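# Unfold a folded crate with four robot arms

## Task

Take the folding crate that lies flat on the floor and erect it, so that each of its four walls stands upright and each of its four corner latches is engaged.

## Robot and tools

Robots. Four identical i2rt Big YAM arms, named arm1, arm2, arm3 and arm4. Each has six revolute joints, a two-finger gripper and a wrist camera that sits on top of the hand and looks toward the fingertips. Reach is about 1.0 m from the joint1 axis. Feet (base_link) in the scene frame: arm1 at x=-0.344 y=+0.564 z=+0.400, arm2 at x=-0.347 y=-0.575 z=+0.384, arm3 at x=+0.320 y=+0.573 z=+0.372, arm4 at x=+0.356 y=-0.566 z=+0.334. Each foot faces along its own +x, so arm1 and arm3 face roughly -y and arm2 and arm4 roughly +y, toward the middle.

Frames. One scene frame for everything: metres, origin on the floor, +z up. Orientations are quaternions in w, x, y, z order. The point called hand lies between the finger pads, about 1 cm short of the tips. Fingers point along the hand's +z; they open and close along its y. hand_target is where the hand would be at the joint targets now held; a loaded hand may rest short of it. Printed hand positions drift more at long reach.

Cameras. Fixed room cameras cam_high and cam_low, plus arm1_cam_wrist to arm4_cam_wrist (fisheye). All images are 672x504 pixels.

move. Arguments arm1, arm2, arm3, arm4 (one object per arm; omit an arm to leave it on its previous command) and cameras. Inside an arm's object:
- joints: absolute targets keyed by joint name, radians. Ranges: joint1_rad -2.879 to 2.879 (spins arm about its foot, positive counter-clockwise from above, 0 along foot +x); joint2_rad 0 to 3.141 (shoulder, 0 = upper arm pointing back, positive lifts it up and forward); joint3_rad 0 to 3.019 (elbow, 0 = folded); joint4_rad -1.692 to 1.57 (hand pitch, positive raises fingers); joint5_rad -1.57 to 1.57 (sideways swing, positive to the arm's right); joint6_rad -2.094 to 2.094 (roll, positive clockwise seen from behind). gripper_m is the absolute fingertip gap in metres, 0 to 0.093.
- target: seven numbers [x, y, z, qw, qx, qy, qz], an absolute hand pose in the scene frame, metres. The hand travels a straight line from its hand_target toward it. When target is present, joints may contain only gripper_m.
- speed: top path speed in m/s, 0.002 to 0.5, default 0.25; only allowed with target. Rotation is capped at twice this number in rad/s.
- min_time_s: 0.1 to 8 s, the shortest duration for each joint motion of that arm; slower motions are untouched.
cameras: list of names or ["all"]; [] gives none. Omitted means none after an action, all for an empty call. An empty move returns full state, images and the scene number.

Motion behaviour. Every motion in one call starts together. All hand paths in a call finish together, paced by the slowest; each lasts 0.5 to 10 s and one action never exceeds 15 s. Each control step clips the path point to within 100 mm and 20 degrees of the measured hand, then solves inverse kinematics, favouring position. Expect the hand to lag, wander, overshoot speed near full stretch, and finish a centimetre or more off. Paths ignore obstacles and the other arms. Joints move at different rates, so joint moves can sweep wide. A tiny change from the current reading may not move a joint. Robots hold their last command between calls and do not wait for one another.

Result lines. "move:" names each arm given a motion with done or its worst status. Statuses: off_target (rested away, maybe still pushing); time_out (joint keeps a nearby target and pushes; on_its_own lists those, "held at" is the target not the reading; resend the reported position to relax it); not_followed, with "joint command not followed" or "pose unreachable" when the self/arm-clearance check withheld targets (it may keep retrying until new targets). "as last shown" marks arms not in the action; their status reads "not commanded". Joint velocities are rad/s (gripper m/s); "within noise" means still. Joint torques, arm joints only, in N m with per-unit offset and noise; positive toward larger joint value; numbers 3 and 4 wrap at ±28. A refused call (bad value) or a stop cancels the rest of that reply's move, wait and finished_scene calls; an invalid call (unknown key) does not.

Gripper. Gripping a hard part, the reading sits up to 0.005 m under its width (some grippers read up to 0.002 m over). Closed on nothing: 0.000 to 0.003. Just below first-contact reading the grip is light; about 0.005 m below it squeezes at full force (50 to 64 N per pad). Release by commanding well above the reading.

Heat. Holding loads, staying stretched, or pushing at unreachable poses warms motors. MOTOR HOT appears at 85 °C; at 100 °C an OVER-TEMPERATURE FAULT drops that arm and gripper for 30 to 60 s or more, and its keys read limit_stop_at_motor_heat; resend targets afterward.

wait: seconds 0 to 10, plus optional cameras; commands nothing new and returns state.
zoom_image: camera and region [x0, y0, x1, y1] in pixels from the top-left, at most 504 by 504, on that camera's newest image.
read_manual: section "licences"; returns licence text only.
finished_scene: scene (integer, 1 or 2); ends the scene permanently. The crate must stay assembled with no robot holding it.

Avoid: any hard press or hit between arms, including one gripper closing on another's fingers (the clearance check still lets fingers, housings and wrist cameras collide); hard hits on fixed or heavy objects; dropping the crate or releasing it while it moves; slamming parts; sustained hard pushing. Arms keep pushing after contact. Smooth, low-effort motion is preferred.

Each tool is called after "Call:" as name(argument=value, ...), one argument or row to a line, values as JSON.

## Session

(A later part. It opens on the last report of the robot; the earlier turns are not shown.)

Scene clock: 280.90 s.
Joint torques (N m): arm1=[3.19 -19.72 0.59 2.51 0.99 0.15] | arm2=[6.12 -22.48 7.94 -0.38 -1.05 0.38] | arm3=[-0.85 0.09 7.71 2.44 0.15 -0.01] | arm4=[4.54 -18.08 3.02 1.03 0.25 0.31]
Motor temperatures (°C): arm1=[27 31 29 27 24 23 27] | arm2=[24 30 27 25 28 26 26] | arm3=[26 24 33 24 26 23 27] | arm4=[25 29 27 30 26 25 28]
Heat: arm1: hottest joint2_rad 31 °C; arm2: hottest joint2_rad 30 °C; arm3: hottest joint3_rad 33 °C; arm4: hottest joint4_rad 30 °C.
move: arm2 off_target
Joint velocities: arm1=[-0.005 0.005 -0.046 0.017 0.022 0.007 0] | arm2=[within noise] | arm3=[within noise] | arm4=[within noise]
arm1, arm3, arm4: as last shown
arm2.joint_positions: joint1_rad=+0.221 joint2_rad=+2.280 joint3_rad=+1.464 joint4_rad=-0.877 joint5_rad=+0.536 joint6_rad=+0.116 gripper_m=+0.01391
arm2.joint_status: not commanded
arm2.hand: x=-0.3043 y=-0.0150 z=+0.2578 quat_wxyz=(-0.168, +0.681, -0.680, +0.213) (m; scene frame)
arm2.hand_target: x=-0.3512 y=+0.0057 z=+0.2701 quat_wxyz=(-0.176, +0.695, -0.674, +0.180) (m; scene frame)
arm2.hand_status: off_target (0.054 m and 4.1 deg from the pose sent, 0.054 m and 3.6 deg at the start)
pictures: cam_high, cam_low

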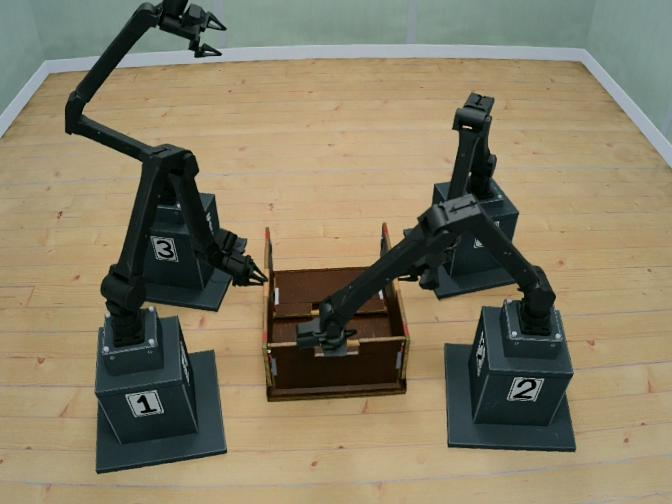

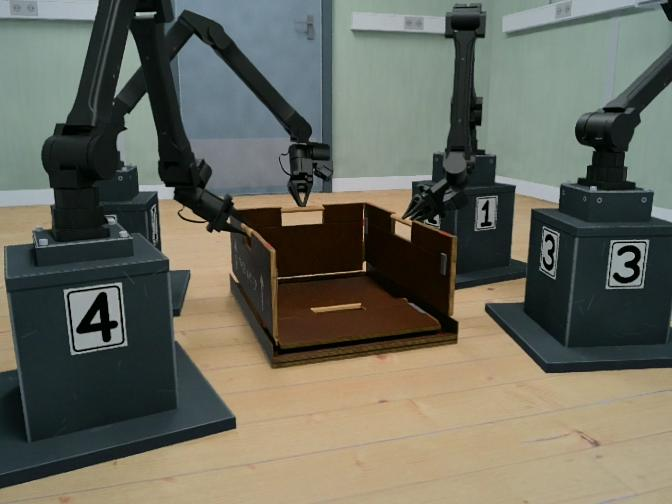

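Call:
wait(
  seconds=0.1,
  cameras=["arm1_cam_wrist", "arm4_cam_wrist", "arm3_cam_wrist"],
)

Call:
zoom_image(
  camera="arm3_cam_wrist",
  region=[470, 100, 672, 300],
)

Call:
zoom_image(
  camera="arm1_cam_wrist",
  region=[200, 0, 500, 300],
)

Scene clock: 285.57 s.
Joint torques (N m): arm1=[3.19 -19.78 0.53 2.58 0.94 0.19] | arm2=[6.18 -22.48 7.94 -0.31 -1.05 0.35] | arm3=[-0.62 -0.32 7.77 2.35 0.11 0.02] | arm4=[4.6 -18.08 3.02 1.03 0.25 0.31]
Motor temperatures (°C): arm1=[27 31 29 27 24 23 27] | arm2=[24 30 27 25 28 26 26] | arm3=[26 24 33 24 26 23 27] | arm4=[25 29 27 30 26 25 28]
Heat: arm1: hottest joint2_rad 31 °C; arm2: hottest joint2_rad 30 °C; arm3: hottest joint3_rad 33 °C; arm4: hottest joint4_rad 30 °C.
Joint velocities: within noise
arm1.joint_positions: joint1_rad=+0.815 joint2_rad=+2.235 joint3_rad=+0.770 joint4_rad=+0.508 joint5_rad=+0.777 joint6_rad=-0.820 gripper_m=+0.01663
arm1.joint_status: not commanded
arm1.hand: x=-0.0216 y=+0.2101 z=+0.2449 quat_wxyz=(+0.020, -0.002, -0.888, +0.459) (m; scene frame)
arm1.hand_target: x=-0.0067 y=+0.2217 z=+0.2574 quat_wxyz=(+0.000, +0.005, -0.883, +0.469) (m; scene frame)
arm1.hand_status: not commanded
arm2.joint_positions: joint1_rad=+0.221 joint2_rad=+2.280 joint3_rad=+1.464 joint4_rad=-0.877 joint5_rad=+0.536 joint6_rad=+0.116 gripper_m=+0.01391
arm2.joint_status: not commanded
arm2.hand: x=-0.3043 y=-0.0150 z=+0.2578 quat_wxyz=(-0.168, +0.681, -0.680, +0.213) (m; scene frame)
arm2.hand_target: x=-0.3512 y=+0.0057 z=+0.2701 quat_wxyz=(-0.176, +0.695, -0.674, +0.180) (m; scene frame)
arm2.hand_status: off_target (0.054 m and 4.1 deg from the pose sent, 0.054 m and 3.6 deg at the start)
arm3.joint_positions: joint1_rad=+0.368 joint2_rad=+0.623 joint3_rad=+1.401 joint4_rad=-1.238 joint5_rad=-0.070 joint6_rad=+0.635 gripper_m=+0.09396
arm3.joint_status: not commanded
arm3.hand: x=+0.3681 y=+0.3300 z=+0.9365 quat_wxyz=(-0.499, -0.717, -0.455, +0.173) (m; scene frame)
arm3.hand_target: x=+0.3677 y=+0.3328 z=+0.9460 quat_wxyz=(-0.508, -0.712, -0.452, +0.176) (m; scene frame)
arm3.hand_status: not commanded
arm4.joint_positions: joint1_rad=+0.858 joint2_rad=+2.068 joint3_rad=+0.843 joint4_rad=+0.235 joint5_rad=+0.830 joint6_rad=-0.760 gripper_m=+0.01638
arm4.joint_status: not commanded
arm4.hand: x=-0.0163 y=-0.2131 z=+0.2458 quat_wxyz=(-0.466, +0.884, -0.003, +0.017) (m; scene frame)
arm4.hand_target: x=-0.0267 y=-0.2280 z=+0.2563 quat_wxyz=(-0.469, +0.883, +0.005, +0.001) (m; scene frame)
arm4.hand_status: not commanded
wait: 0.10 s; at rest from the start
pictures: arm1_cam_wrist, arm3_cam_wrist, arm4_cam_wrist

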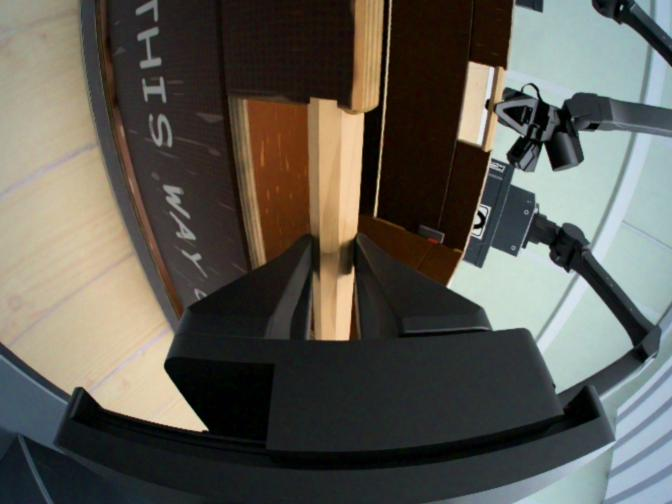

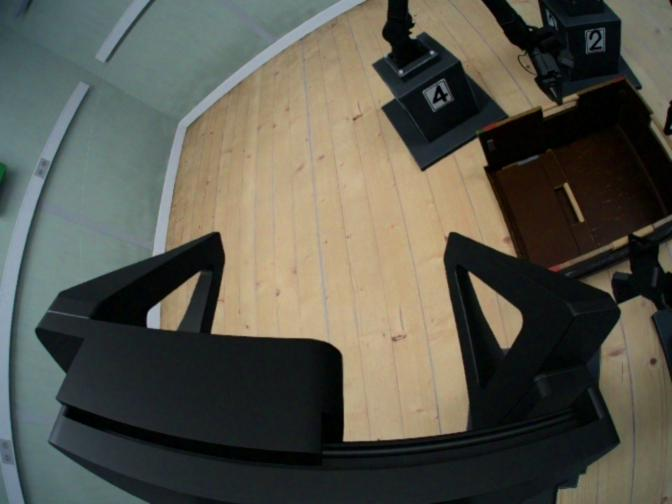

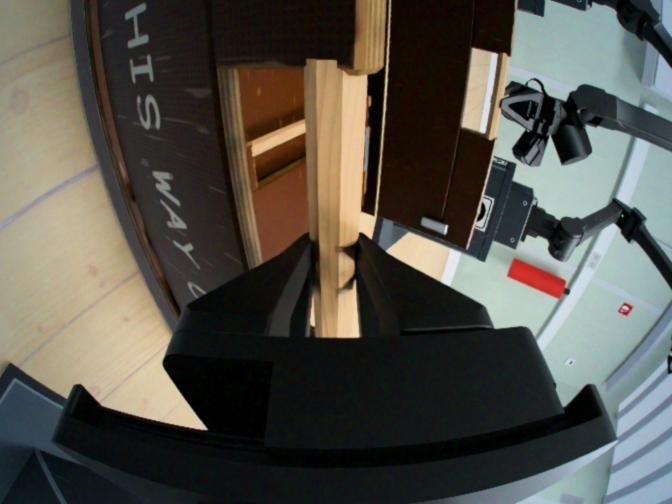

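Scaled by 2.495 from the camera's 672x504 image, which has a finer 960x720 frame.

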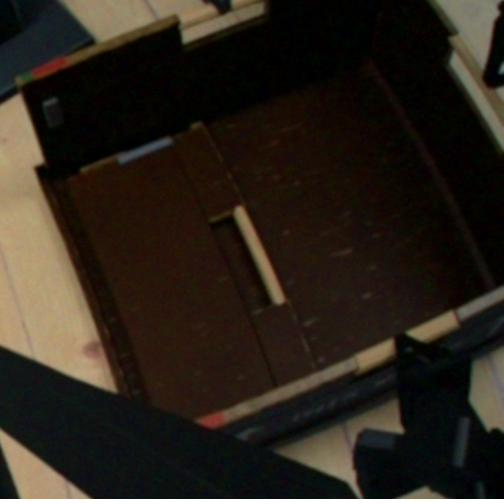

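Scaled by 1.680 from the camera's 672x504 image, which has a finer 960x720 frame.

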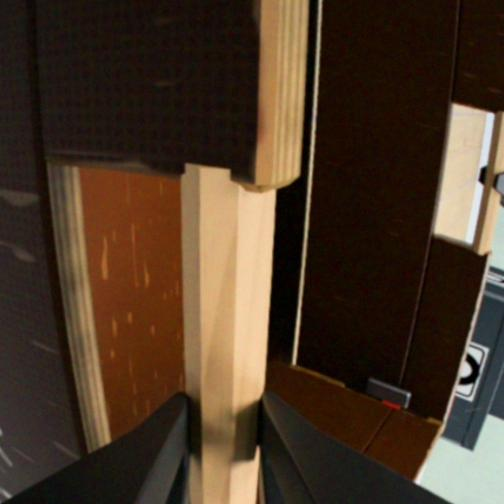

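Call:
move(
  arm3={"joints": {"joint1_rad": -0.252, "joint2_rad": 2.32, "joint3_rad": 1.735, "joint4_rad": -0.962, "joint5_rad": 0.0, "joint6_rad": -0.497, "gripper_m": 0.048}, "min_time_s": 3.5},
  arm2={"target": [-0.338, 0.0077, 0.268, -0.1764, 0.6950, -0.6743, 0.1818], "speed": 0.05},
  cameras=["arm3_cam_wrist", "cam_low"],
)

Call:
zoom_image(
  camera="arm3_cam_wrist",
  region=[130, 0, 634, 310],
)

Scene clock: 296.97 s.
Joint torques (N m): arm1=[3.02 -19.96 0.34 2.66 0.95 0.21] | arm2=[4.19 -22.48 7.5 0.28 -0.92 0.07] | arm3=[-0.73 -19.49 8.85 0.8 0.16 -0.06] | arm4=[4.54 -18.08 3.03 1.03 0.24 0.31]
Motor temperatures (°C): arm1=[27 31 29 27 24 23 27] | arm2=[24 30 28 25 28 26 26] | arm3=[26 24 33 24 26 23 27] | arm4=[25 29 27 30 26 25 28]
Heat: arm1: hottest joint2_rad 31 °C; arm2: hottest joint2_rad 30 °C; arm3: hottest joint3_rad 33 °C; arm4: hottest joint4_rad 30 °C.
move: arm2 off_target; arm3 done
Joint velocities: within noise
arm1, arm4: as last shown
arm2.joint_positions: joint1_rad=+0.221 joint2_rad=+2.280 joint3_rad=+1.464 joint4_rad=-0.877 joint5_rad=+0.536 joint6_rad=+0.116 gripper_m=+0.01391
arm2.joint_status: not commanded
arm2.hand: x=-0.3043 y=-0.0150 z=+0.2578 quat_wxyz=(-0.168, +0.681, -0.680, +0.213) (m; scene frame)
arm2.hand_target: x=-0.3377 y=+0.0063 z=+0.2685 quat_wxyz=(-0.176, +0.694, -0.674, +0.182) (m; scene frame)
arm2.hand_status: off_target (0.042 m and 4.1 deg from the pose sent, 0.042 m and 4.1 deg at the start)
arm3.joint_positions: joint1_rad=-0.258 joint2_rad=+2.315 joint3_rad=+1.693 joint4_rad=-0.972 joint5_rad=-0.003 joint6_rad=-0.487 gripper_m=+0.04812
arm3.joint_status: all done
arm3.hand: x=+0.0324 y=+0.0103 z=+0.2629 quat_wxyz=(+0.001, -0.702, -0.712, -0.013) (m; scene frame)
arm3.hand_target: x=+0.0230 y=-0.0055 z=+0.2655 quat_wxyz=(-0.003, -0.699, -0.715, +0.005) (m; scene frame)
arm3.hand_status: not commanded
pictures: arm3_cam_wrist, cam_low

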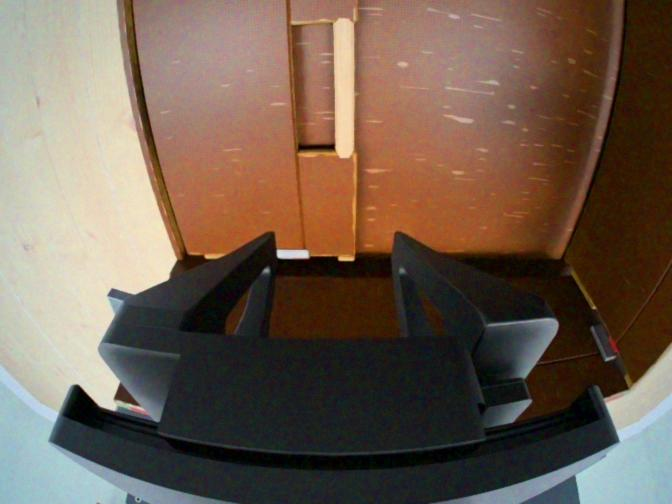

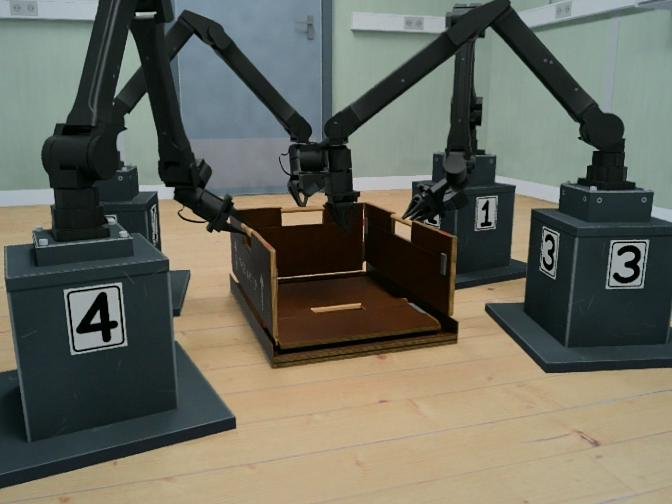

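Scaled by 1.000.

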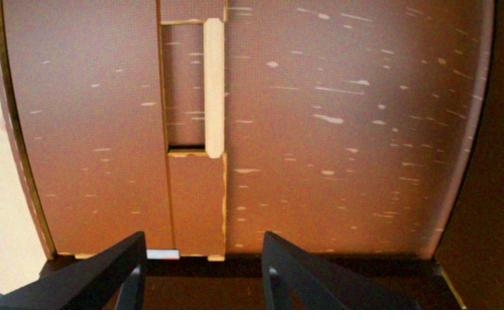

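Call:
zoom_image(
  camera="arm3_cam_wrist",
  region=[540, 240, 660, 400],
)

Call:
zoom_image(
  camera="arm3_cam_wrist",
  region=[90, 220, 330, 430],
)

Scaled by 3.150 from the camera's 672x504 image, which has a finer 960x720 frame.

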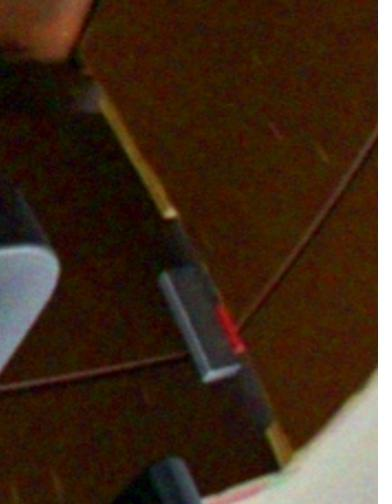

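Scaled by 2.100 from the camera's 672x504 image, which has a finer 960x720 frame.

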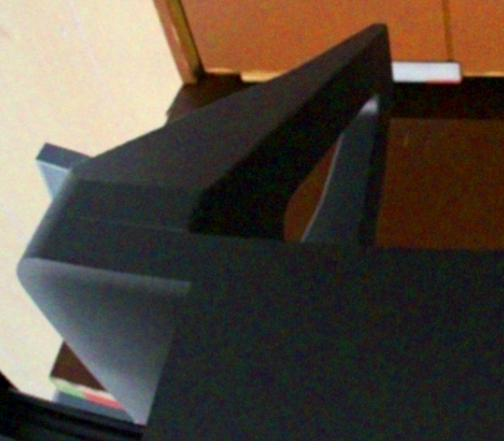

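Call:
move(
  arm2={"target": [-0.300, 0.0077, 0.266, -0.1764, 0.6950, -0.6743, 0.1818], "speed": 0.06},
  arm3={"target": [0.022, -0.020, 0.135, 0.0, -0.7000, -0.7140, 0.0], "speed": 0.15},
  cameras=["cam_high", "arm3_cam_wrist"],
)

Call:
zoom_image(
  camera="cam_high",
  region=[258, 325, 308, 400],
)

Scene clock: 304.97 s.
Joint torques (N m): arm1=[3.14 -19.49 0.4 2.41 0.95 0.19] | arm2=[-0.79 -23 6.11 1.87 -0.32 -0.17] | arm3=[0.09 -19.25 8.02 0.43 0.18 0.07] | arm4=[4.54 -18.08 3.02 1.02 0.25 0.31]
Motor temperatures (°C): arm1=[27 31 29 27 24 23 27] | arm2=[24 30 28 25 28 26 26] | arm3=[26 25 34 24 26 23 27] | arm4=[25 29 27 30 26 25 28]
Heat: arm1: hottest joint2_rad 31 °C; arm2: hottest joint2_rad 30 °C; arm3: hottest joint3_rad 34 °C; arm4: hottest joint4_rad 30 °C.
move: arm2 off_target; arm3 off_target
Joint velocities: within noise
arm1, arm4: as last shown
arm2.joint_positions: joint1_rad=+0.213 joint2_rad=+2.280 joint3_rad=+1.464 joint4_rad=-0.875 joint5_rad=+0.527 joint6_rad=+0.071 gripper_m=+0.01391
arm2.joint_status: not commanded
arm2.hand: x=-0.3014 y=-0.0152 z=+0.2570 quat_wxyz=(-0.159, +0.694, -0.668, +0.214) (m; scene frame)
arm2.hand_target: x=-0.3006 y=+0.0062 z=+0.2663 quat_wxyz=(-0.176, +0.692, -0.675, +0.183) (m; scene frame)
arm2.hand_status: off_target (0.025 m and 4.2 deg from the pose sent, 0.024 m and 4.1 deg at the start)
arm3.joint_positions: joint1_rad=-0.261 joint2_rad=+2.558 joint3_rad=+1.812 joint4_rad=-0.837 joint5_rad=-0.001 joint6_rad=-0.487 gripper_m=+0.04812
arm3.joint_status: not commanded
arm3.hand: x=+0.0215 y=-0.0067 z=+0.1461 quat_wxyz=(+0.000, -0.703, -0.711, -0.007) (m; scene frame)
arm3.hand_target: x=+0.0211 y=-0.0172 z=+0.1350 quat_wxyz=(+0.000, -0.701, -0.713, +0.000) (m; scene frame)
arm3.hand_status: off_target (0.017 m and 0.9 deg from the pose sent, 0.132 m and 1.5 deg at the start)
pictures: arm3_cam_wrist, cam_high

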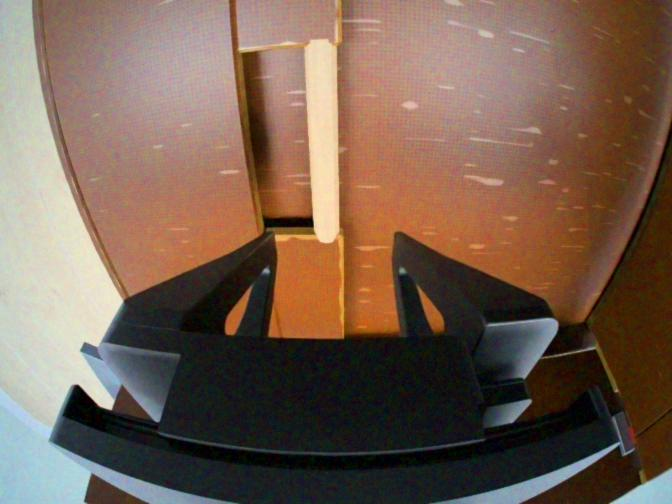

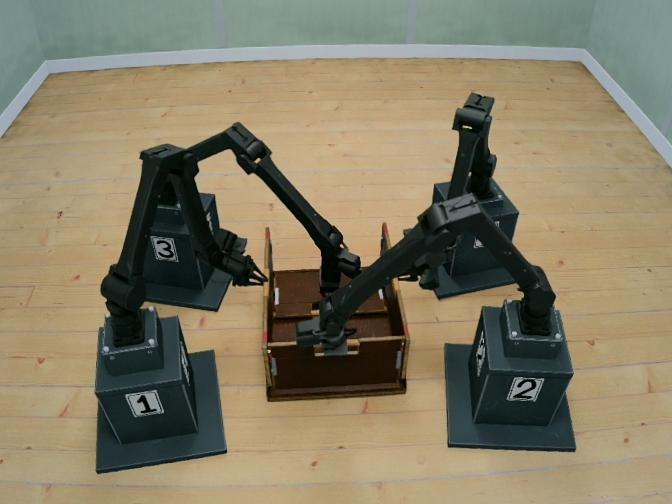

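Scaled by 6.720 from the camera's 672x504 image, which has a finer 960x720 frame.

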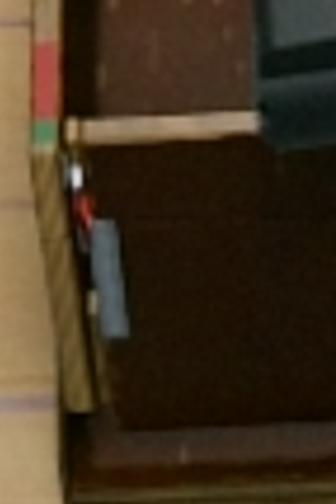

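Call:
move(
  arm2={"target": [-0.283, 0.0077, 0.266, -0.1764, 0.6950, -0.6743, 0.1818], "speed": 0.06},
)

Scene clock: 308.03 s.
Joint torques (N m): arm1=[3.14 -19.84 0.5 2.5 0.96 0.2] | arm2=[-2.43 -22.71 6.22 2.03 -0.03 -0.33] | arm3=[0.26 -19.02 8.06 0.72 0.19 0.06] | arm4=[4.54 -18.08 3.02 1.03 0.25 0.3]
Motor temperatures (°C): arm1=[27 31 29 27 24 23 27] | arm2=[24 30 28 25 28 26 26] | arm3=[26 26 33 24 26 23 27] | arm4=[25 29 27 30 26 25 28]
Heat: arm1: hottest joint2_rad 31 °C; arm2: hottest joint2_rad 30 °C; arm3: hottest joint3_rad 33 °C; arm4: hottest joint4_rad 30 °C.
move: arm2 off_target
Joint velocities: within noise
arm1, arm3, arm4: as last shown
arm2.joint_positions: joint1_rad=+0.208 joint2_rad=+2.272 joint3_rad=+1.452 joint4_rad=-0.857 joint5_rad=+0.518 joint6_rad=+0.045 gripper_m=+0.01391
arm2.joint_status: not commanded
arm2.hand: x=-0.3002 y=-0.0156 z=+0.2569 quat_wxyz=(-0.157, +0.701, -0.664, +0.208) (m; scene frame)
arm2.hand_target: x=-0.2880 y=+0.0069 z=+0.2664 quat_wxyz=(-0.176, +0.697, -0.672, +0.181) (m; scene frame)
arm2.hand_status: off_target (0.030 m and 4.0 deg from the pose sent, 0.031 m and 4.2 deg at the start)
pictures: none

Call:
move(
  arm3={"target": [0.0255, -0.0220, 0.048, 0.0, -0.7000, -0.7140, 0.0], "speed": 0.12},
  arm2={"target": [-0.305, 0.0077, 0.266, -0.1764, 0.6950, -0.6743, 0.1818], "speed": 0.06},
  cameras=["arm3_cam_wrist", "cam_low"],
)

Call:
zoom_image(
  camera="cam_low",
  region=[250, 220, 410, 340],
)

Scene clock: 312.33 s.
Joint torques (N m): arm1=[3.37 -20.07 0.49 2.39 0.98 0.22] | arm2=[0.09 -22.24 7.06 1.17 -0.01 0.01] | arm3=[0.21 -19.43 7.46 0.57 0.18 0.14] | arm4=[4.54 -18.08 3.02 1.03 0.25 0.3]
Motor temperatures (°C): arm1=[27 31 29 27 24 23 27] | arm2=[24 30 28 25 28 26 26] | arm3=[26 26 33 24 26 23 27] | arm4=[25 29 27 30 26 25 28]
Heat: arm1: hottest joint2_rad 31 °C; arm2: hottest joint2_rad 30 °C; arm3: hottest joint3_rad 33 °C; arm4: hottest joint4_rad 30 °C.
move: arm2 off_target; arm3 off_target
Joint velocities: within noise
arm1, arm4: as last shown
arm2.joint_positions: joint1_rad=+0.210 joint2_rad=+2.272 joint3_rad=+1.452 joint4_rad=-0.857 joint5_rad=+0.521 joint6_rad=+0.056 gripper_m=+0.01391
arm2.joint_status: not commanded
arm2.hand: x=-0.3006 y=-0.0155 z=+0.2572 quat_wxyz=(-0.160, +0.698, -0.666, +0.208) (m; scene frame)
arm2.hand_target: x=-0.3049 y=+0.0071 z=+0.2667 quat_wxyz=(-0.177, +0.695, -0.673, +0.183) (m; scene frame)
arm2.hand_status: off_target (0.025 m and 3.7 deg from the pose sent, 0.026 m and 4.0 deg at the start)
arm3.joint_positions: joint1_rad=-0.256 joint2_rad=+2.740 joint3_rad=+1.929 joint4_rad=-0.767 joint5_rad=-0.001 joint6_rad=-0.487 gripper_m=+0.04812
arm3.joint_status: not commanded
arm3.hand: x=+0.0220 y=-0.0127 z=+0.0615 quat_wxyz=(-0.001, -0.702, -0.712, -0.005) (m; scene frame)
arm3.hand_target: x=+0.0260 y=-0.0211 z=+0.0490 quat_wxyz=(+0.000, -0.700, -0.714, +0.000) (m; scene frame)
arm3.hand_status: off_target (0.017 m and 0.6 deg from the pose sent, 0.099 m and 0.9 deg at the start)
pictures: arm3_cam_wrist, cam_low

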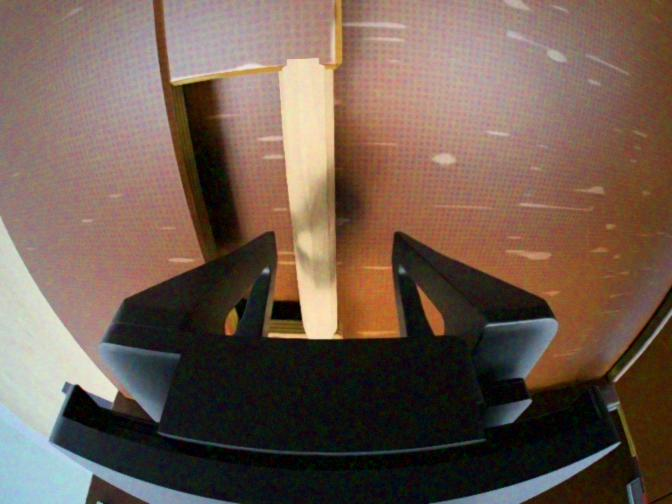

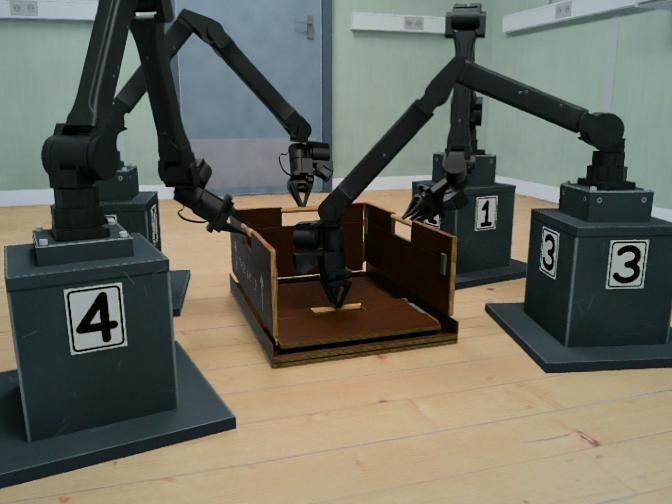

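Scaled by 3.150 from the camera's 672x504 image, which has a finer 960x720 frame.

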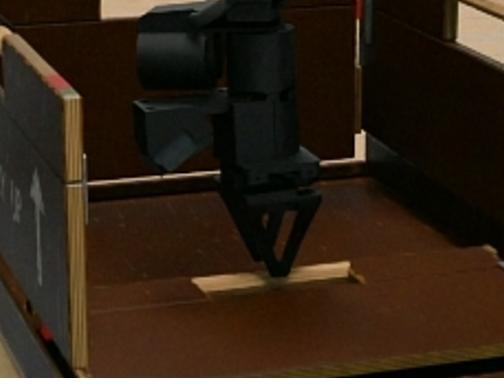

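Call:
move(
  arm3={"target": [0.033, -0.0215, 0.0345, 0.0, -0.7000, -0.7140, 0.0], "speed": 0.06},
  cameras=["arm3_cam_wrist", "cam_low"],
)

Call:
zoom_image(
  camera="cam_low",
  region=[250, 220, 410, 340],
)

Scene clock: 315.67 s.
Joint torques (N m): arm1=[3.6 -20.07 0.73 2.58 0.96 0.18] | arm2=[0.15 -22.18 7.09 1.17 -0.01 0.01] | arm3=[0.21 -19.49 7.45 0.87 0.19 0.17] | arm4=[4.54 -18.08 3.02 1.02 0.25 0.3]
Motor temperatures (°C): arm1=[27 31 29 27 24 23 27] | arm2=[24 31 28 25 28 26 26] | arm3=[26 26 33 24 26 23 27] | arm4=[25 29 27 30 26 25 28]
Heat: arm1: hottest joint2_rad 31 °C; arm2: hottest joint2_rad 31 °C; arm3: hottest joint3_rad 33 °C; arm4: hottest joint4_rad 30 °C.
move: arm3 off_target
Joint velocities: within noise
arm1, arm2, arm4: as last shown
arm3.joint_positions: joint1_rad=-0.241 joint2_rad=+2.762 joint3_rad=+1.934 joint4_rad=-0.751 joint5_rad=+0.000 joint6_rad=-0.487 gripper_m=+0.04812
arm3.joint_status: not commanded
arm3.hand: x=+0.0323 y=-0.0141 z=+0.0490 quat_wxyz=(+0.000, -0.696, -0.718, -0.005) (m; scene frame)
arm3.hand_target: x=+0.0365 y=-0.0221 z=+0.0348 quat_wxyz=(+0.000, -0.696, -0.718, +0.001) (m; scene frame)
arm3.hand_status: off_target (0.016 m and 0.8 deg from the pose sent, 0.030 m and 0.6 deg at the start)
pictures: arm3_cam_wrist, cam_low

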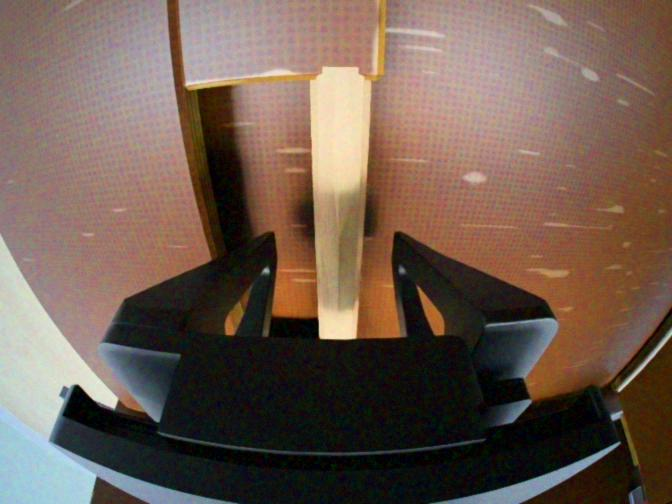

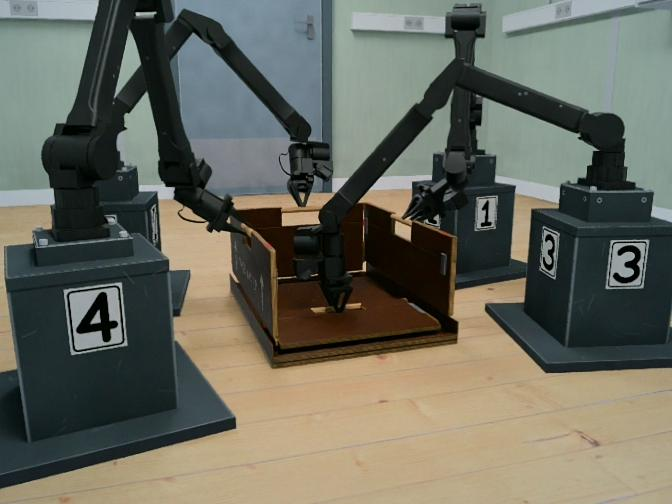

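Scaled by 3.150 from the camera's 672x504 image, which has a finer 960x720 frame.

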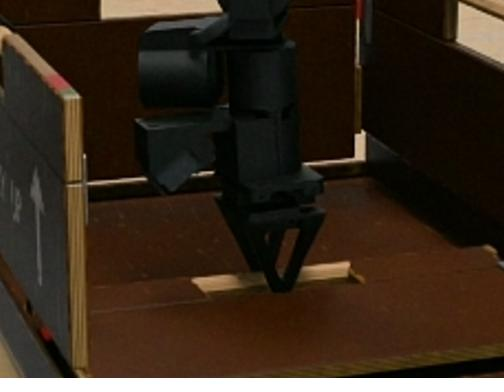

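Call:
move(
  arm3={"target": [0.035, -0.0215, 0.0305, 0.0, -0.7000, -0.7140, 0.0], "speed": 0.05},
)

Call:
move(
  arm3={"joints": {"gripper_m": 0.012}},
)

Scene clock: 317.43 s.
Joint torques (N m): arm1=[3.08 -20.42 0.53 2.58 0.98 0.18] | arm2=[0.09 -22.24 7.08 1.18 -0.02 0.01] | arm3=[0.15 -19.08 7.64 0.8 0.15 0.16] | arm4=[4.54 -18.08 3.02 1.03 0.25 0.31]
Motor temperatures (°C): arm1=[27 31 29 27 24 23 27] | arm2=[24 31 28 25 28 26 26] | arm3=[26 26 33 24 26 23 27] | arm4=[25 29 27 30 26 25 28]
Heat: arm1: hottest joint2_rad 31 °C; arm2: hottest joint2_rad 31 °C; arm3: hottest joint3_rad 33 °C; arm4: hottest joint4_rad 30 °C.
move: arm3 off_target
Joint velocities: within noise
arm1, arm2, arm4: as last shown
arm3.joint_positions: joint1_rad=-0.245 joint2_rad=+2.766 joint3_rad=+1.934 joint4_rad=-0.748 joint5_rad=+0.000 joint6_rad=-0.475 gripper_m=+0.04812
arm3.joint_status: not commanded
arm3.hand: x=+0.0302 y=-0.0116 z=+0.0461 quat_wxyz=(+0.001, -0.702, -0.712, -0.006) (m; scene frame)
arm3.hand_target: x=+0.0328 y=-0.0192 z=+0.0310 quat_wxyz=(+0.000, -0.703, -0.711, +0.000) (m; scene frame)
arm3.hand_status: off_target (0.019 m and 0.8 deg from the pose sent, 0.020 m and 0.8 deg at the start)
pictures: none

Scene clock: 318.07 s.
Joint torques (N m): arm1=[3.6 -19.78 0.5 2.52 0.93 0.2] | arm2=[0.15 -22.24 7.06 1.16 -0.01 0.01] | arm3=[0.15 -19.31 7.61 0.84 0.14 0.18] | arm4=[4.54 -18.08 3.02 1.03 0.25 0.31]
Motor temperatures (°C): arm1=[27 31 29 27 24 23 27] | arm2=[24 31 28 25 28 26 26] | arm3=[26 26 33 24 26 23 27] | arm4=[25 29 27 30 26 25 28]
Heat: arm1: hottest joint2_rad 31 °C; arm2: hottest joint2_rad 31 °C; arm3: hottest joint3_rad 33 °C; arm4: hottest joint4_rad 30 °C.
move: arm3 off_target
Joint velocities: within noise
arm1, arm2, arm4: as last shown
arm3.joint_positions: joint1_rad=-0.245 joint2_rad=+2.766 joint3_rad=+1.934 joint4_rad=-0.748 joint5_rad=-0.006 joint6_rad=-0.479 gripper_m=+0.01668
arm3.joint_status: gripper_m off_target (ended at +0.01671, target +0.01200)
arm3.hand: x=+0.0312 y=-0.0120 z=+0.0461 quat_wxyz=(-0.002, -0.701, -0.713, -0.007) (m; scene frame)
arm3.hand_target: x=+0.0337 y=-0.0197 z=+0.0311 quat_wxyz=(-0.003, -0.701, -0.713, -0.001) (m; scene frame)
arm3.hand_status: not commanded
pictures: none

Call:
move(
  arm3={"target": [0.039, -0.020, 0.112, 0.0374, -0.699, -0.713, 0.0366], "speed": 0.13},
)

Call:
move(
  arm3={"target": [0.063, -0.020, 0.170, 0.0746, -0.6962, -0.7101, 0.0732], "speed": 0.13},
)

Call:
move(
  arm3={"target": [0.104, -0.020, 0.221, 0.1117, -0.6914, -0.7052, 0.1095], "speed": 0.14},
  cameras=["arm3_cam_wrist", "cam_low"],
)

Scene clock: 322.63 s.
Joint torques (N m): arm1=[2.96 -19.9 0.55 2.47 0.93 0.2] | arm2=[0.15 -22.24 7.08 1.18 -0.01 0.01] | arm3=[0.62 -25.23 3.73 -0.27 -0.04 0.15] | arm4=[4.54 -18.02 3.03 1.03 0.25 0.31]
Motor temperatures (°C): arm1=[27 31 29 27 24 23 27] | arm2=[24 31 28 25 27 26 26] | arm3=[26 26 33 24 26 23 27] | arm4=[25 29 27 30 26 25 28]
Heat: arm1: hottest joint2_rad 31 °C; arm2: hottest joint2_rad 31 °C; arm3: hottest joint3_rad 33 °C; arm4: hottest joint4_rad 30 °C.
move: arm3 off_target
Joint velocities: within noise
arm1.joint_positions: joint1_rad=+0.815 joint2_rad=+2.235 joint3_rad=+0.770 joint4_rad=+0.508 joint5_rad=+0.777 joint6_rad=-0.820 gripper_m=+0.01663
arm1.joint_status: not commanded
arm1.hand: x=-0.0216 y=+0.2101 z=+0.2449 quat_wxyz=(+0.020, -0.002, -0.888, +0.459) (m; scene frame)
arm1.hand_target: x=-0.0067 y=+0.2217 z=+0.2574 quat_wxyz=(+0.000, +0.005, -0.883, +0.469) (m; scene frame)
arm1.hand_status: not commanded
arm2: as last shown
arm3.joint_positions: joint1_rad=-0.210 joint2_rad=+2.662 joint3_rad=+1.819 joint4_rad=-0.698 joint5_rad=+0.111 joint6_rad=-0.445 gripper_m=+0.01668
arm3.joint_status: not commanded
arm3.hand: x=+0.0348 y=-0.0107 z=+0.0834 quat_wxyz=(+0.046, -0.700, -0.712, +0.032) (m; scene frame)
arm3.hand_target: x=+0.0391 y=-0.0224 z=+0.1105 quat_wxyz=(+0.039, -0.699, -0.713, +0.041) (m; scene frame)
arm3.hand_status: off_target (0.030 m and 1.1 deg from the pose sent, 0.067 m and 6.7 deg at the start)
arm4.joint_positions: joint1_rad=+0.858 joint2_rad=+2.068 joint3_rad=+0.843 joint4_rad=+0.235 joint5_rad=+0.830 joint6_rad=-0.760 gripper_m=+0.01638
arm4.joint_status: not commanded
arm4.hand: x=-0.0163 y=-0.2131 z=+0.2458 quat_wxyz=(-0.466, +0.884, -0.003, +0.017) (m; scene frame)
arm4.hand_target: x=-0.0267 y=-0.2280 z=+0.2563 quat_wxyz=(-0.469, +0.883, +0.005, +0.001) (m; scene frame)
arm4.hand_status: not commanded
pictures: none

Scene clock: 323.73 s.
Joint torques (N m): arm1=[3.31 -20.37 0.43 2.51 0.93 0.21] | arm2=[0.09 -22.24 7.08 1.18 -0.01 0.01] | arm3=[0.56 -25.17 4.15 -0.38 0.1 0.26] | arm4=[4.54 -18.08 3.02 1.03 0.25 0.3]
Motor temperatures (°C): arm1=[27 31 29 27 24 23 27] | arm2=[24 31 28 25 27 26 26] | arm3=[26 27 33 24 26 23 27] | arm4=[25 29 27 30 26 25 28]
Heat: arm1: hottest joint2_rad 31 °C; arm2: hottest joint2_rad 31 °C; arm3: hottest joint3_rad 33 °C; arm4: hottest joint4_rad 30 °C.
move: arm3 off_target
Joint velocities: within noise
arm1, arm2, arm4: as last shown
arm3.joint_positions: joint1_rad=-0.158 joint2_rad=+2.518 joint3_rad=+1.688 joint4_rad=-0.684 joint5_rad=+0.203 joint6_rad=-0.402 gripper_m=+0.01641
arm3.joint_status: not commanded
arm3.hand: x=+0.0542 y=-0.0101 z=+0.1414 quat_wxyz=(+0.081, -0.695, -0.711, +0.064) (m; scene frame)
arm3.hand_target: x=+0.0596 y=-0.0198 z=+0.1694 quat_wxyz=(+0.075, -0.696, -0.710, +0.073) (m; scene frame)
arm3.hand_status: off_target (0.032 m and 1.3 deg from the pose sent, 0.092 m and 5.8 deg at the start)
pictures: none

Scene clock: 324.87 s.
Joint torques (N m): arm1=[3.49 -19.55 0.36 2.63 0.94 0.2] | arm2=[0.15 -22.18 7.08 1.17 -0.01 0.01] | arm3=[1.61 -24.35 4.37 -0.57 -0.19 0.28] | arm4=[4.6 -18.08 3.02 1.03 0.25 0.31]
Motor temperatures (°C): arm1=[27 31 29 27 24 23 27] | arm2=[24 31 28 25 27 26 26] | arm3=[26 27 33 24 26 23 27] | arm4=[25 29 27 30 26 25 28]
Heat: arm1: hottest joint2_rad 31 °C; arm2: hottest joint2_rad 31 °C; arm3: hottest joint3_rad 33 °C; arm4: hottest joint4_rad 30 °C.
move: arm3 off_target
Joint velocities: within noise
arm1, arm2, arm4: as last shown
arm3.joint_positions: joint1_rad=-0.078 joint2_rad=+2.400 joint3_rad=+1.584 joint4_rad=-0.690 joint5_rad=+0.319 joint6_rad=-0.321 gripper_m=+0.01614
arm3.joint_status: not commanded
arm3.hand: x=+0.0875 y=-0.0080 z=+0.1901 quat_wxyz=(+0.125, -0.692, -0.704, +0.101) (m; scene frame)
arm3.hand_target: x=+0.1023 y=-0.0198 z=+0.2193 quat_wxyz=(+0.113, -0.692, -0.705, +0.109) (m; scene frame)
arm3.hand_status: off_target (0.037 m and 1.9 deg from the pose sent, 0.094 m and 6.3 deg at the start)
pictures: arm3_cam_wrist, cam_low

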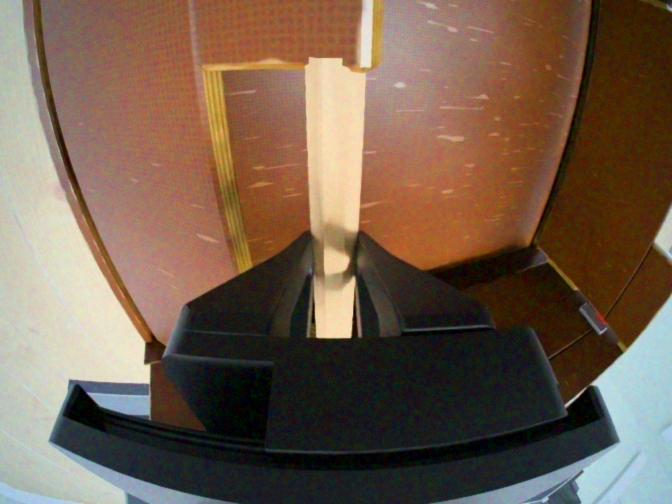

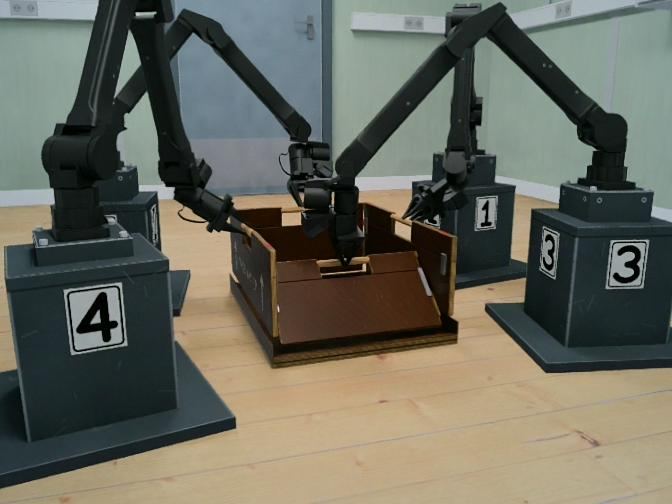

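Call:
move(
  arm3={"target": [0.159, -0.020, 0.265, 0.1362, -0.6871, -0.7009, 0.1336], "speed": 0.14},
)

Call:
move(
  arm3={"target": [0.215, -0.020, 0.283, 0.1545, -0.6834, -0.6971, 0.1515], "speed": 0.13},
)

Call:
move(
  arm3={"target": [0.252, -0.020, 0.285, 0.1667, -0.6806, -0.6942, 0.1635], "speed": 0.1},
  cameras=["arm3_cam_wrist", "cam_low"],
)

Call:
zoom_image(
  camera="cam_low",
  region=[220, 180, 470, 380],
)

Scene clock: 328.03 s.
Joint torques (N m): arm1=[2.78 -19.55 0.59 2.51 0.97 0.16] | arm2=[0.09 -22.24 7.08 1.17 -0.01 0.01] | arm3=[1.9 -24.18 4.92 -0.57 -0.33 0.27] | arm4=[4.54 -18.08 3.02 1.03 0.25 0.31]
Motor temperatures (°C): arm1=[27 31 29 27 24 23 27] | arm2=[24 31 28 25 27 26 26] | arm3=[26 27 33 24 26 23 27] | arm4=[25 29 27 30 26 25 29]
Heat: arm1: hottest joint2_rad 31 °C; arm2: hottest joint2_rad 31 °C; arm3: hottest joint3_rad 33 °C; arm4: hottest joint4_rad 30 °C.
move: arm3 off_target
Joint velocities: within noise
arm1, arm2, arm4: as last shown
arm3.joint_positions: joint1_rad=+0.023 joint2_rad=+2.308 joint3_rad=+1.523 joint4_rad=-0.753 joint5_rad=+0.402 joint6_rad=-0.208 gripper_m=+0.01615
arm3.joint_status: not commanded
arm3.hand: x=+0.1379 y=-0.0066 z=+0.2322 quat_wxyz=(+0.157, -0.690, -0.696, +0.123) (m; scene frame)
arm3.hand_target: x=+0.1577 y=-0.0209 z=+0.2637 quat_wxyz=(+0.137, -0.687, -0.701, +0.134) (m; scene frame)
arm3.hand_status: off_target (0.041 m and 2.7 deg from the pose sent, 0.104 m and 4.0 deg at the start)
pictures: none

Scene clock: 329.33 s.
Joint torques (N m): arm1=[3.14 -20.37 0.54 2.55 0.94 0.18] | arm2=[0.15 -22.24 7.1 1.16 -0.02 0.01] | arm3=[1.96 -22.77 5.42 -0.18 -0.39 0.16] | arm4=[4.54 -18.08 3.02 1.03 0.25 0.31]
Motor temperatures (°C): arm1=[27 31 29 27 24 23 27] | arm2=[24 31 28 25 27 26 26] | arm3=[26 27 33 24 26 23 27] | arm4=[25 29 27 30 26 25 29]
Heat: arm1: hottest joint2_rad 31 °C; arm2: hottest joint2_rad 31 °C; arm3: hottest joint3_rad 33 °C; arm4: hottest joint4_rad 30 °C.
move: arm3 off_target
Joint velocities: within noise
arm1, arm4: as last shown
arm2.joint_positions: joint1_rad=+0.210 joint2_rad=+2.272 joint3_rad=+1.452 joint4_rad=-0.857 joint5_rad=+0.521 joint6_rad=+0.056 gripper_m=+0.01391
arm2.joint_status: not commanded
arm2.hand: x=-0.3006 y=-0.0155 z=+0.2572 quat_wxyz=(-0.160, +0.698, -0.666, +0.208) (m; scene frame)
arm2.hand_target: x=-0.3049 y=+0.0071 z=+0.2667 quat_wxyz=(-0.177, +0.695, -0.673, +0.183) (m; scene frame)
arm2.hand_status: not commanded
arm3.joint_positions: joint1_rad=+0.129 joint2_rad=+2.262 joint3_rad=+1.500 joint4_rad=-0.828 joint5_rad=+0.460 joint6_rad=-0.088 gripper_m=+0.01616
arm3.joint_status: not commanded
arm3.hand: x=+0.1924 y=-0.0049 z=+0.2566 quat_wxyz=(+0.180, -0.687, -0.691, +0.138) (m; scene frame)
arm3.hand_target: x=+0.2144 y=-0.0186 z=+0.2824 quat_wxyz=(+0.157, -0.682, -0.698, +0.149) (m; scene frame)
arm3.hand_status: off_target (0.038 m and 3.4 deg from the pose sent, 0.093 m and 3.4 deg at the start)
pictures: none

Scene clock: 330.40 s.
Joint torques (N m): arm1=[3.19 -19.37 0.32 2.44 0.97 0.21] | arm2=[0.15 -22.18 7.08 1.17 -0.01 0.01] | arm3=[3.31 -21.77 5.68 -0.08 -0.46 0.29] | arm4=[4.54 -18.02 3.02 1.03 0.25 0.31]
Motor temperatures (°C): arm1=[27 31 29 27 24 23 27] | arm2=[24 31 28 25 27 26 26] | arm3=[26 27 32 24 26 23 27] | arm4=[25 29 27 30 26 25 29]
Heat: arm1: hottest joint2_rad 31 °C; arm2: hottest joint2_rad 31 °C; arm3: hottest joint3_rad 32 °C; arm4: hottest joint4_rad 30 °C.
move: arm3 off_target
Joint velocities: within noise
arm1, arm2, arm4: as last shown
arm3.joint_positions: joint1_rad=+0.181 joint2_rad=+2.257 joint3_rad=+1.500 joint4_rad=-0.860 joint5_rad=+0.500 joint6_rad=-0.019 gripper_m=+0.01616
arm3.joint_status: not commanded
arm3.hand: x=+0.2168 y=-0.0044 z=+0.2627 quat_wxyz=(+0.194, -0.686, -0.684, +0.153) (m; scene frame)
arm3.hand_target: x=+0.2510 y=-0.0197 z=+0.2849 quat_wxyz=(+0.167, -0.681, -0.694, +0.164) (m; scene frame)
arm3.hand_status: off_target (0.044 m and 3.7 deg from the pose sent, 0.068 m and 3.3 deg at the start)
pictures: arm3_cam_wrist, cam_low

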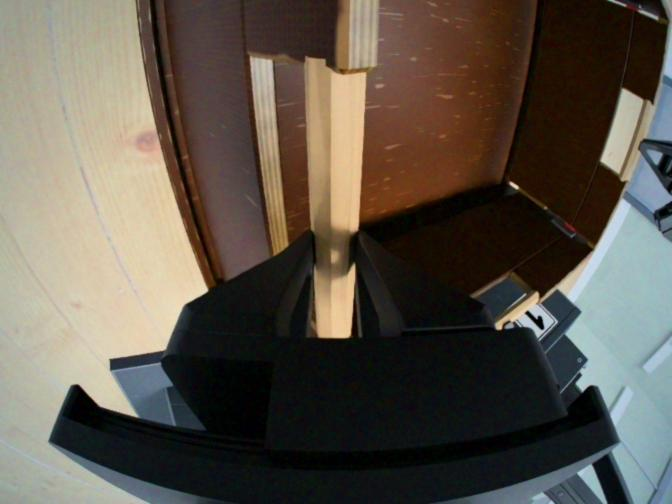

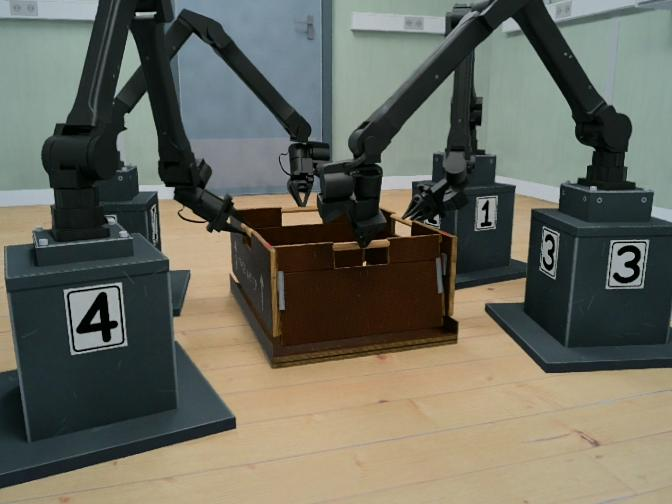

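Scaled by 2.016 from the camera's 672x504 image, which has a finer 960x720 frame.

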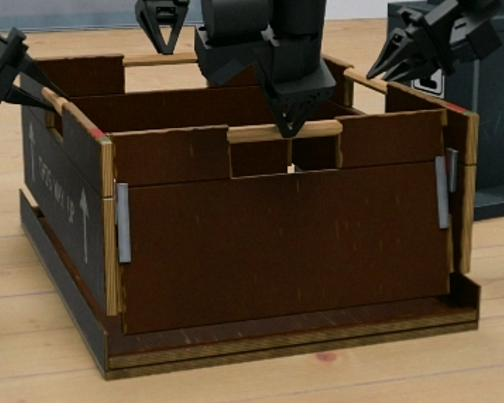

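Call:
move(
  arm3={"target": [0.280, -0.020, 0.284, 0.1713, -0.6795, -0.6931, 0.1680], "speed": 0.08},
)

Call:
move(
  arm3={"target": [0.300, -0.020, 0.282, 0.1713, -0.6795, -0.6931, 0.1680], "speed": 0.06},
  cameras=["arm3_cam_wrist", "cam_low", "cam_high"],
)

Call:
zoom_image(
  camera="cam_low",
  region=[220, 180, 470, 380],
)

Call:
zoom_image(
  camera="cam_low",
  region=[410, 210, 480, 280],
)

Call:
zoom_image(
  camera="cam_low",
  region=[250, 230, 310, 330],
)

Scene clock: 333.20 s.
Joint torques (N m): arm1=[3.02 -20.25 0.4 2.51 0.93 0.2] | arm2=[0.09 -22.18 7.06 1.16 -0.01 0.01] | arm3=[2.49 -21.13 6.5 0.21 -0.3 0.16] | arm4=[4.54 -18.08 3.02 1.03 0.25 0.31]
Motor temperatures (°C): arm1=[27 31 29 27 24 23 27] | arm2=[24 31 28 25 27 26 26] | arm3=[26 28 32 24 26 23 28] | arm4=[25 29 27 30 26 25 29]
Heat: arm1: hottest joint2_rad 31 °C; arm2: hottest joint2_rad 31 °C; arm3: hottest joint3_rad 32 °C; arm4: hottest joint4_rad 30 °C.
move: arm3 off_target
Joint velocities: within noise
arm1, arm2, arm4: as last shown
arm3.joint_positions: joint1_rad=+0.252 joint2_rad=+2.252 joint3_rad=+1.500 joint4_rad=-0.900 joint5_rad=+0.506 joint6_rad=+0.056 gripper_m=+0.01568
arm3.joint_status: not commanded
arm3.hand: x=+0.2566 y=-0.0025 z=+0.2664 quat_wxyz=(+0.197, -0.684, -0.685, +0.157) (m; scene frame)
arm3.hand_target: x=+0.2790 y=-0.0192 z=+0.2834 quat_wxyz=(+0.172, -0.681, -0.692, +0.168) (m; scene frame)
arm3.hand_status: off_target (0.034 m and 3.4 deg from the pose sent, 0.068 m and 3.4 deg at the start)
pictures: none

Scene clock: 334.17 s.
Joint torques (N m): arm1=[2.78 -20.07 0.49 2.45 0.97 0.19] | arm2=[0.15 -22.18 7.08 1.18 -0.01 0.01] | arm3=[4.42 -20.6 7.09 -0.47 -0.39 0.29] | arm4=[4.54 -18.02 3.02 1.03 0.25 0.31]
Motor temperatures (°C): arm1=[27 31 29 27 24 23 27] | arm2=[24 31 28 25 27 26 26] | arm3=[26 28 32 24 26 23 28] | arm4=[25 29 27 30 26 25 29]
Heat: arm1: hottest joint2_rad 31 °C; arm2: hottest joint2_rad 31 °C; arm3: hottest joint3_rad 32 °C; arm4: hottest joint4_rad 30 °C.
move: arm3 off_target
Joint velocities: within noise
arm1, arm2, arm4: as last shown
arm3.joint_positions: joint1_rad=+0.253 joint2_rad=+2.252 joint3_rad=+1.500 joint4_rad=-0.900 joint5_rad=+0.508 joint6_rad=+0.067 gripper_m=+0.01566
arm3.joint_status: not commanded
arm3.hand: x=+0.2572 y=-0.0026 z=+0.2666 quat_wxyz=(+0.197, -0.687, -0.681, +0.159) (m; scene frame)
arm3.hand_target: x=+0.2991 y=-0.0189 z=+0.2817 quat_wxyz=(+0.171, -0.678, -0.695, +0.168) (m; scene frame)
arm3.hand_status: off_target (0.049 m and 3.5 deg from the pose sent, 0.049 m and 3.4 deg at the start)
pictures: arm3_cam_wrist, cam_high, cam_low

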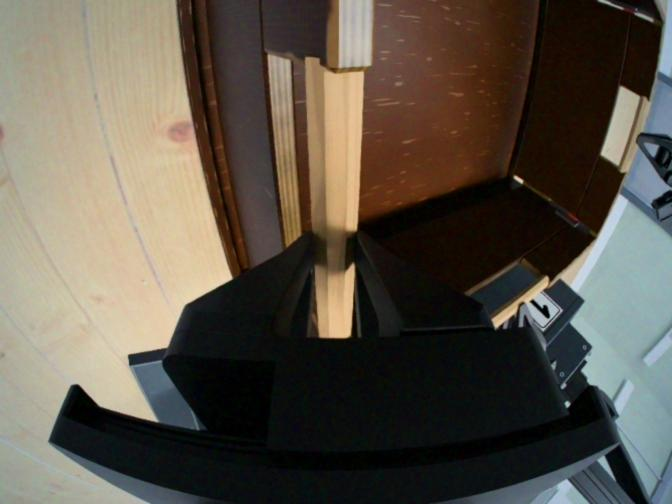

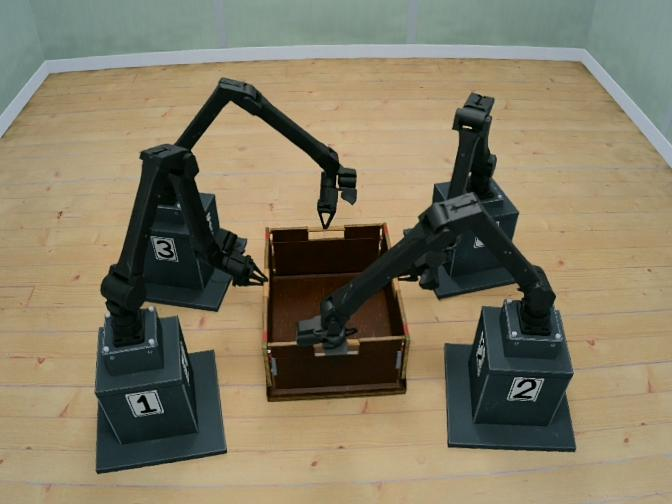

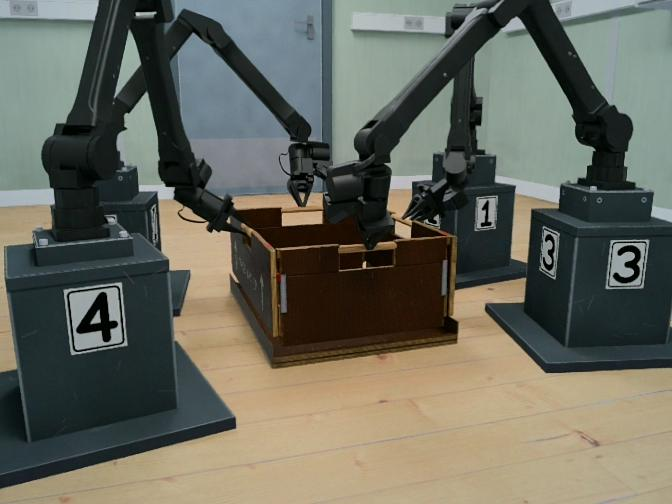

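Scaled by 2.016 from the camera's 672x504 image, which has a finer 960x720 frame.

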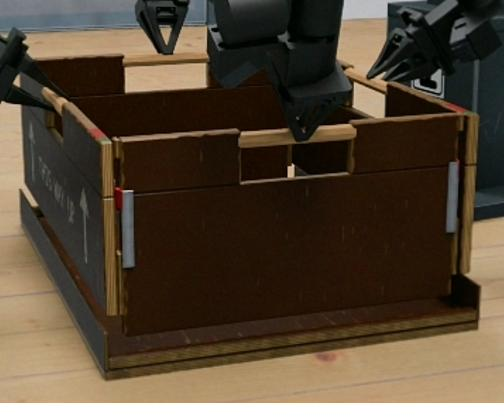

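Scaled by 7.200 from the camera's 672x504 image, which has a finer 960x720 frame.

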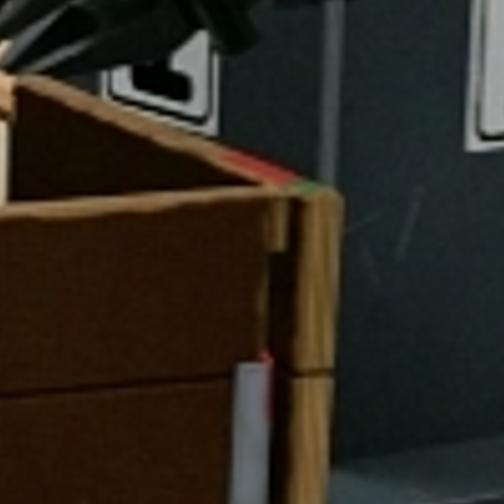

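Scaled by 5.040 from the camera's 672x504 image, which has a finer 960x720 frame.

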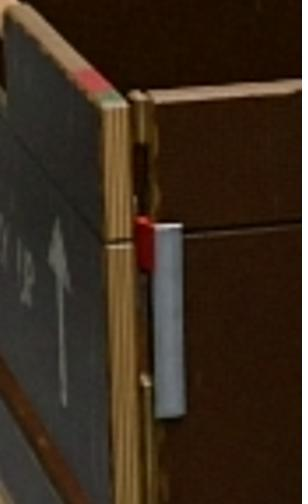

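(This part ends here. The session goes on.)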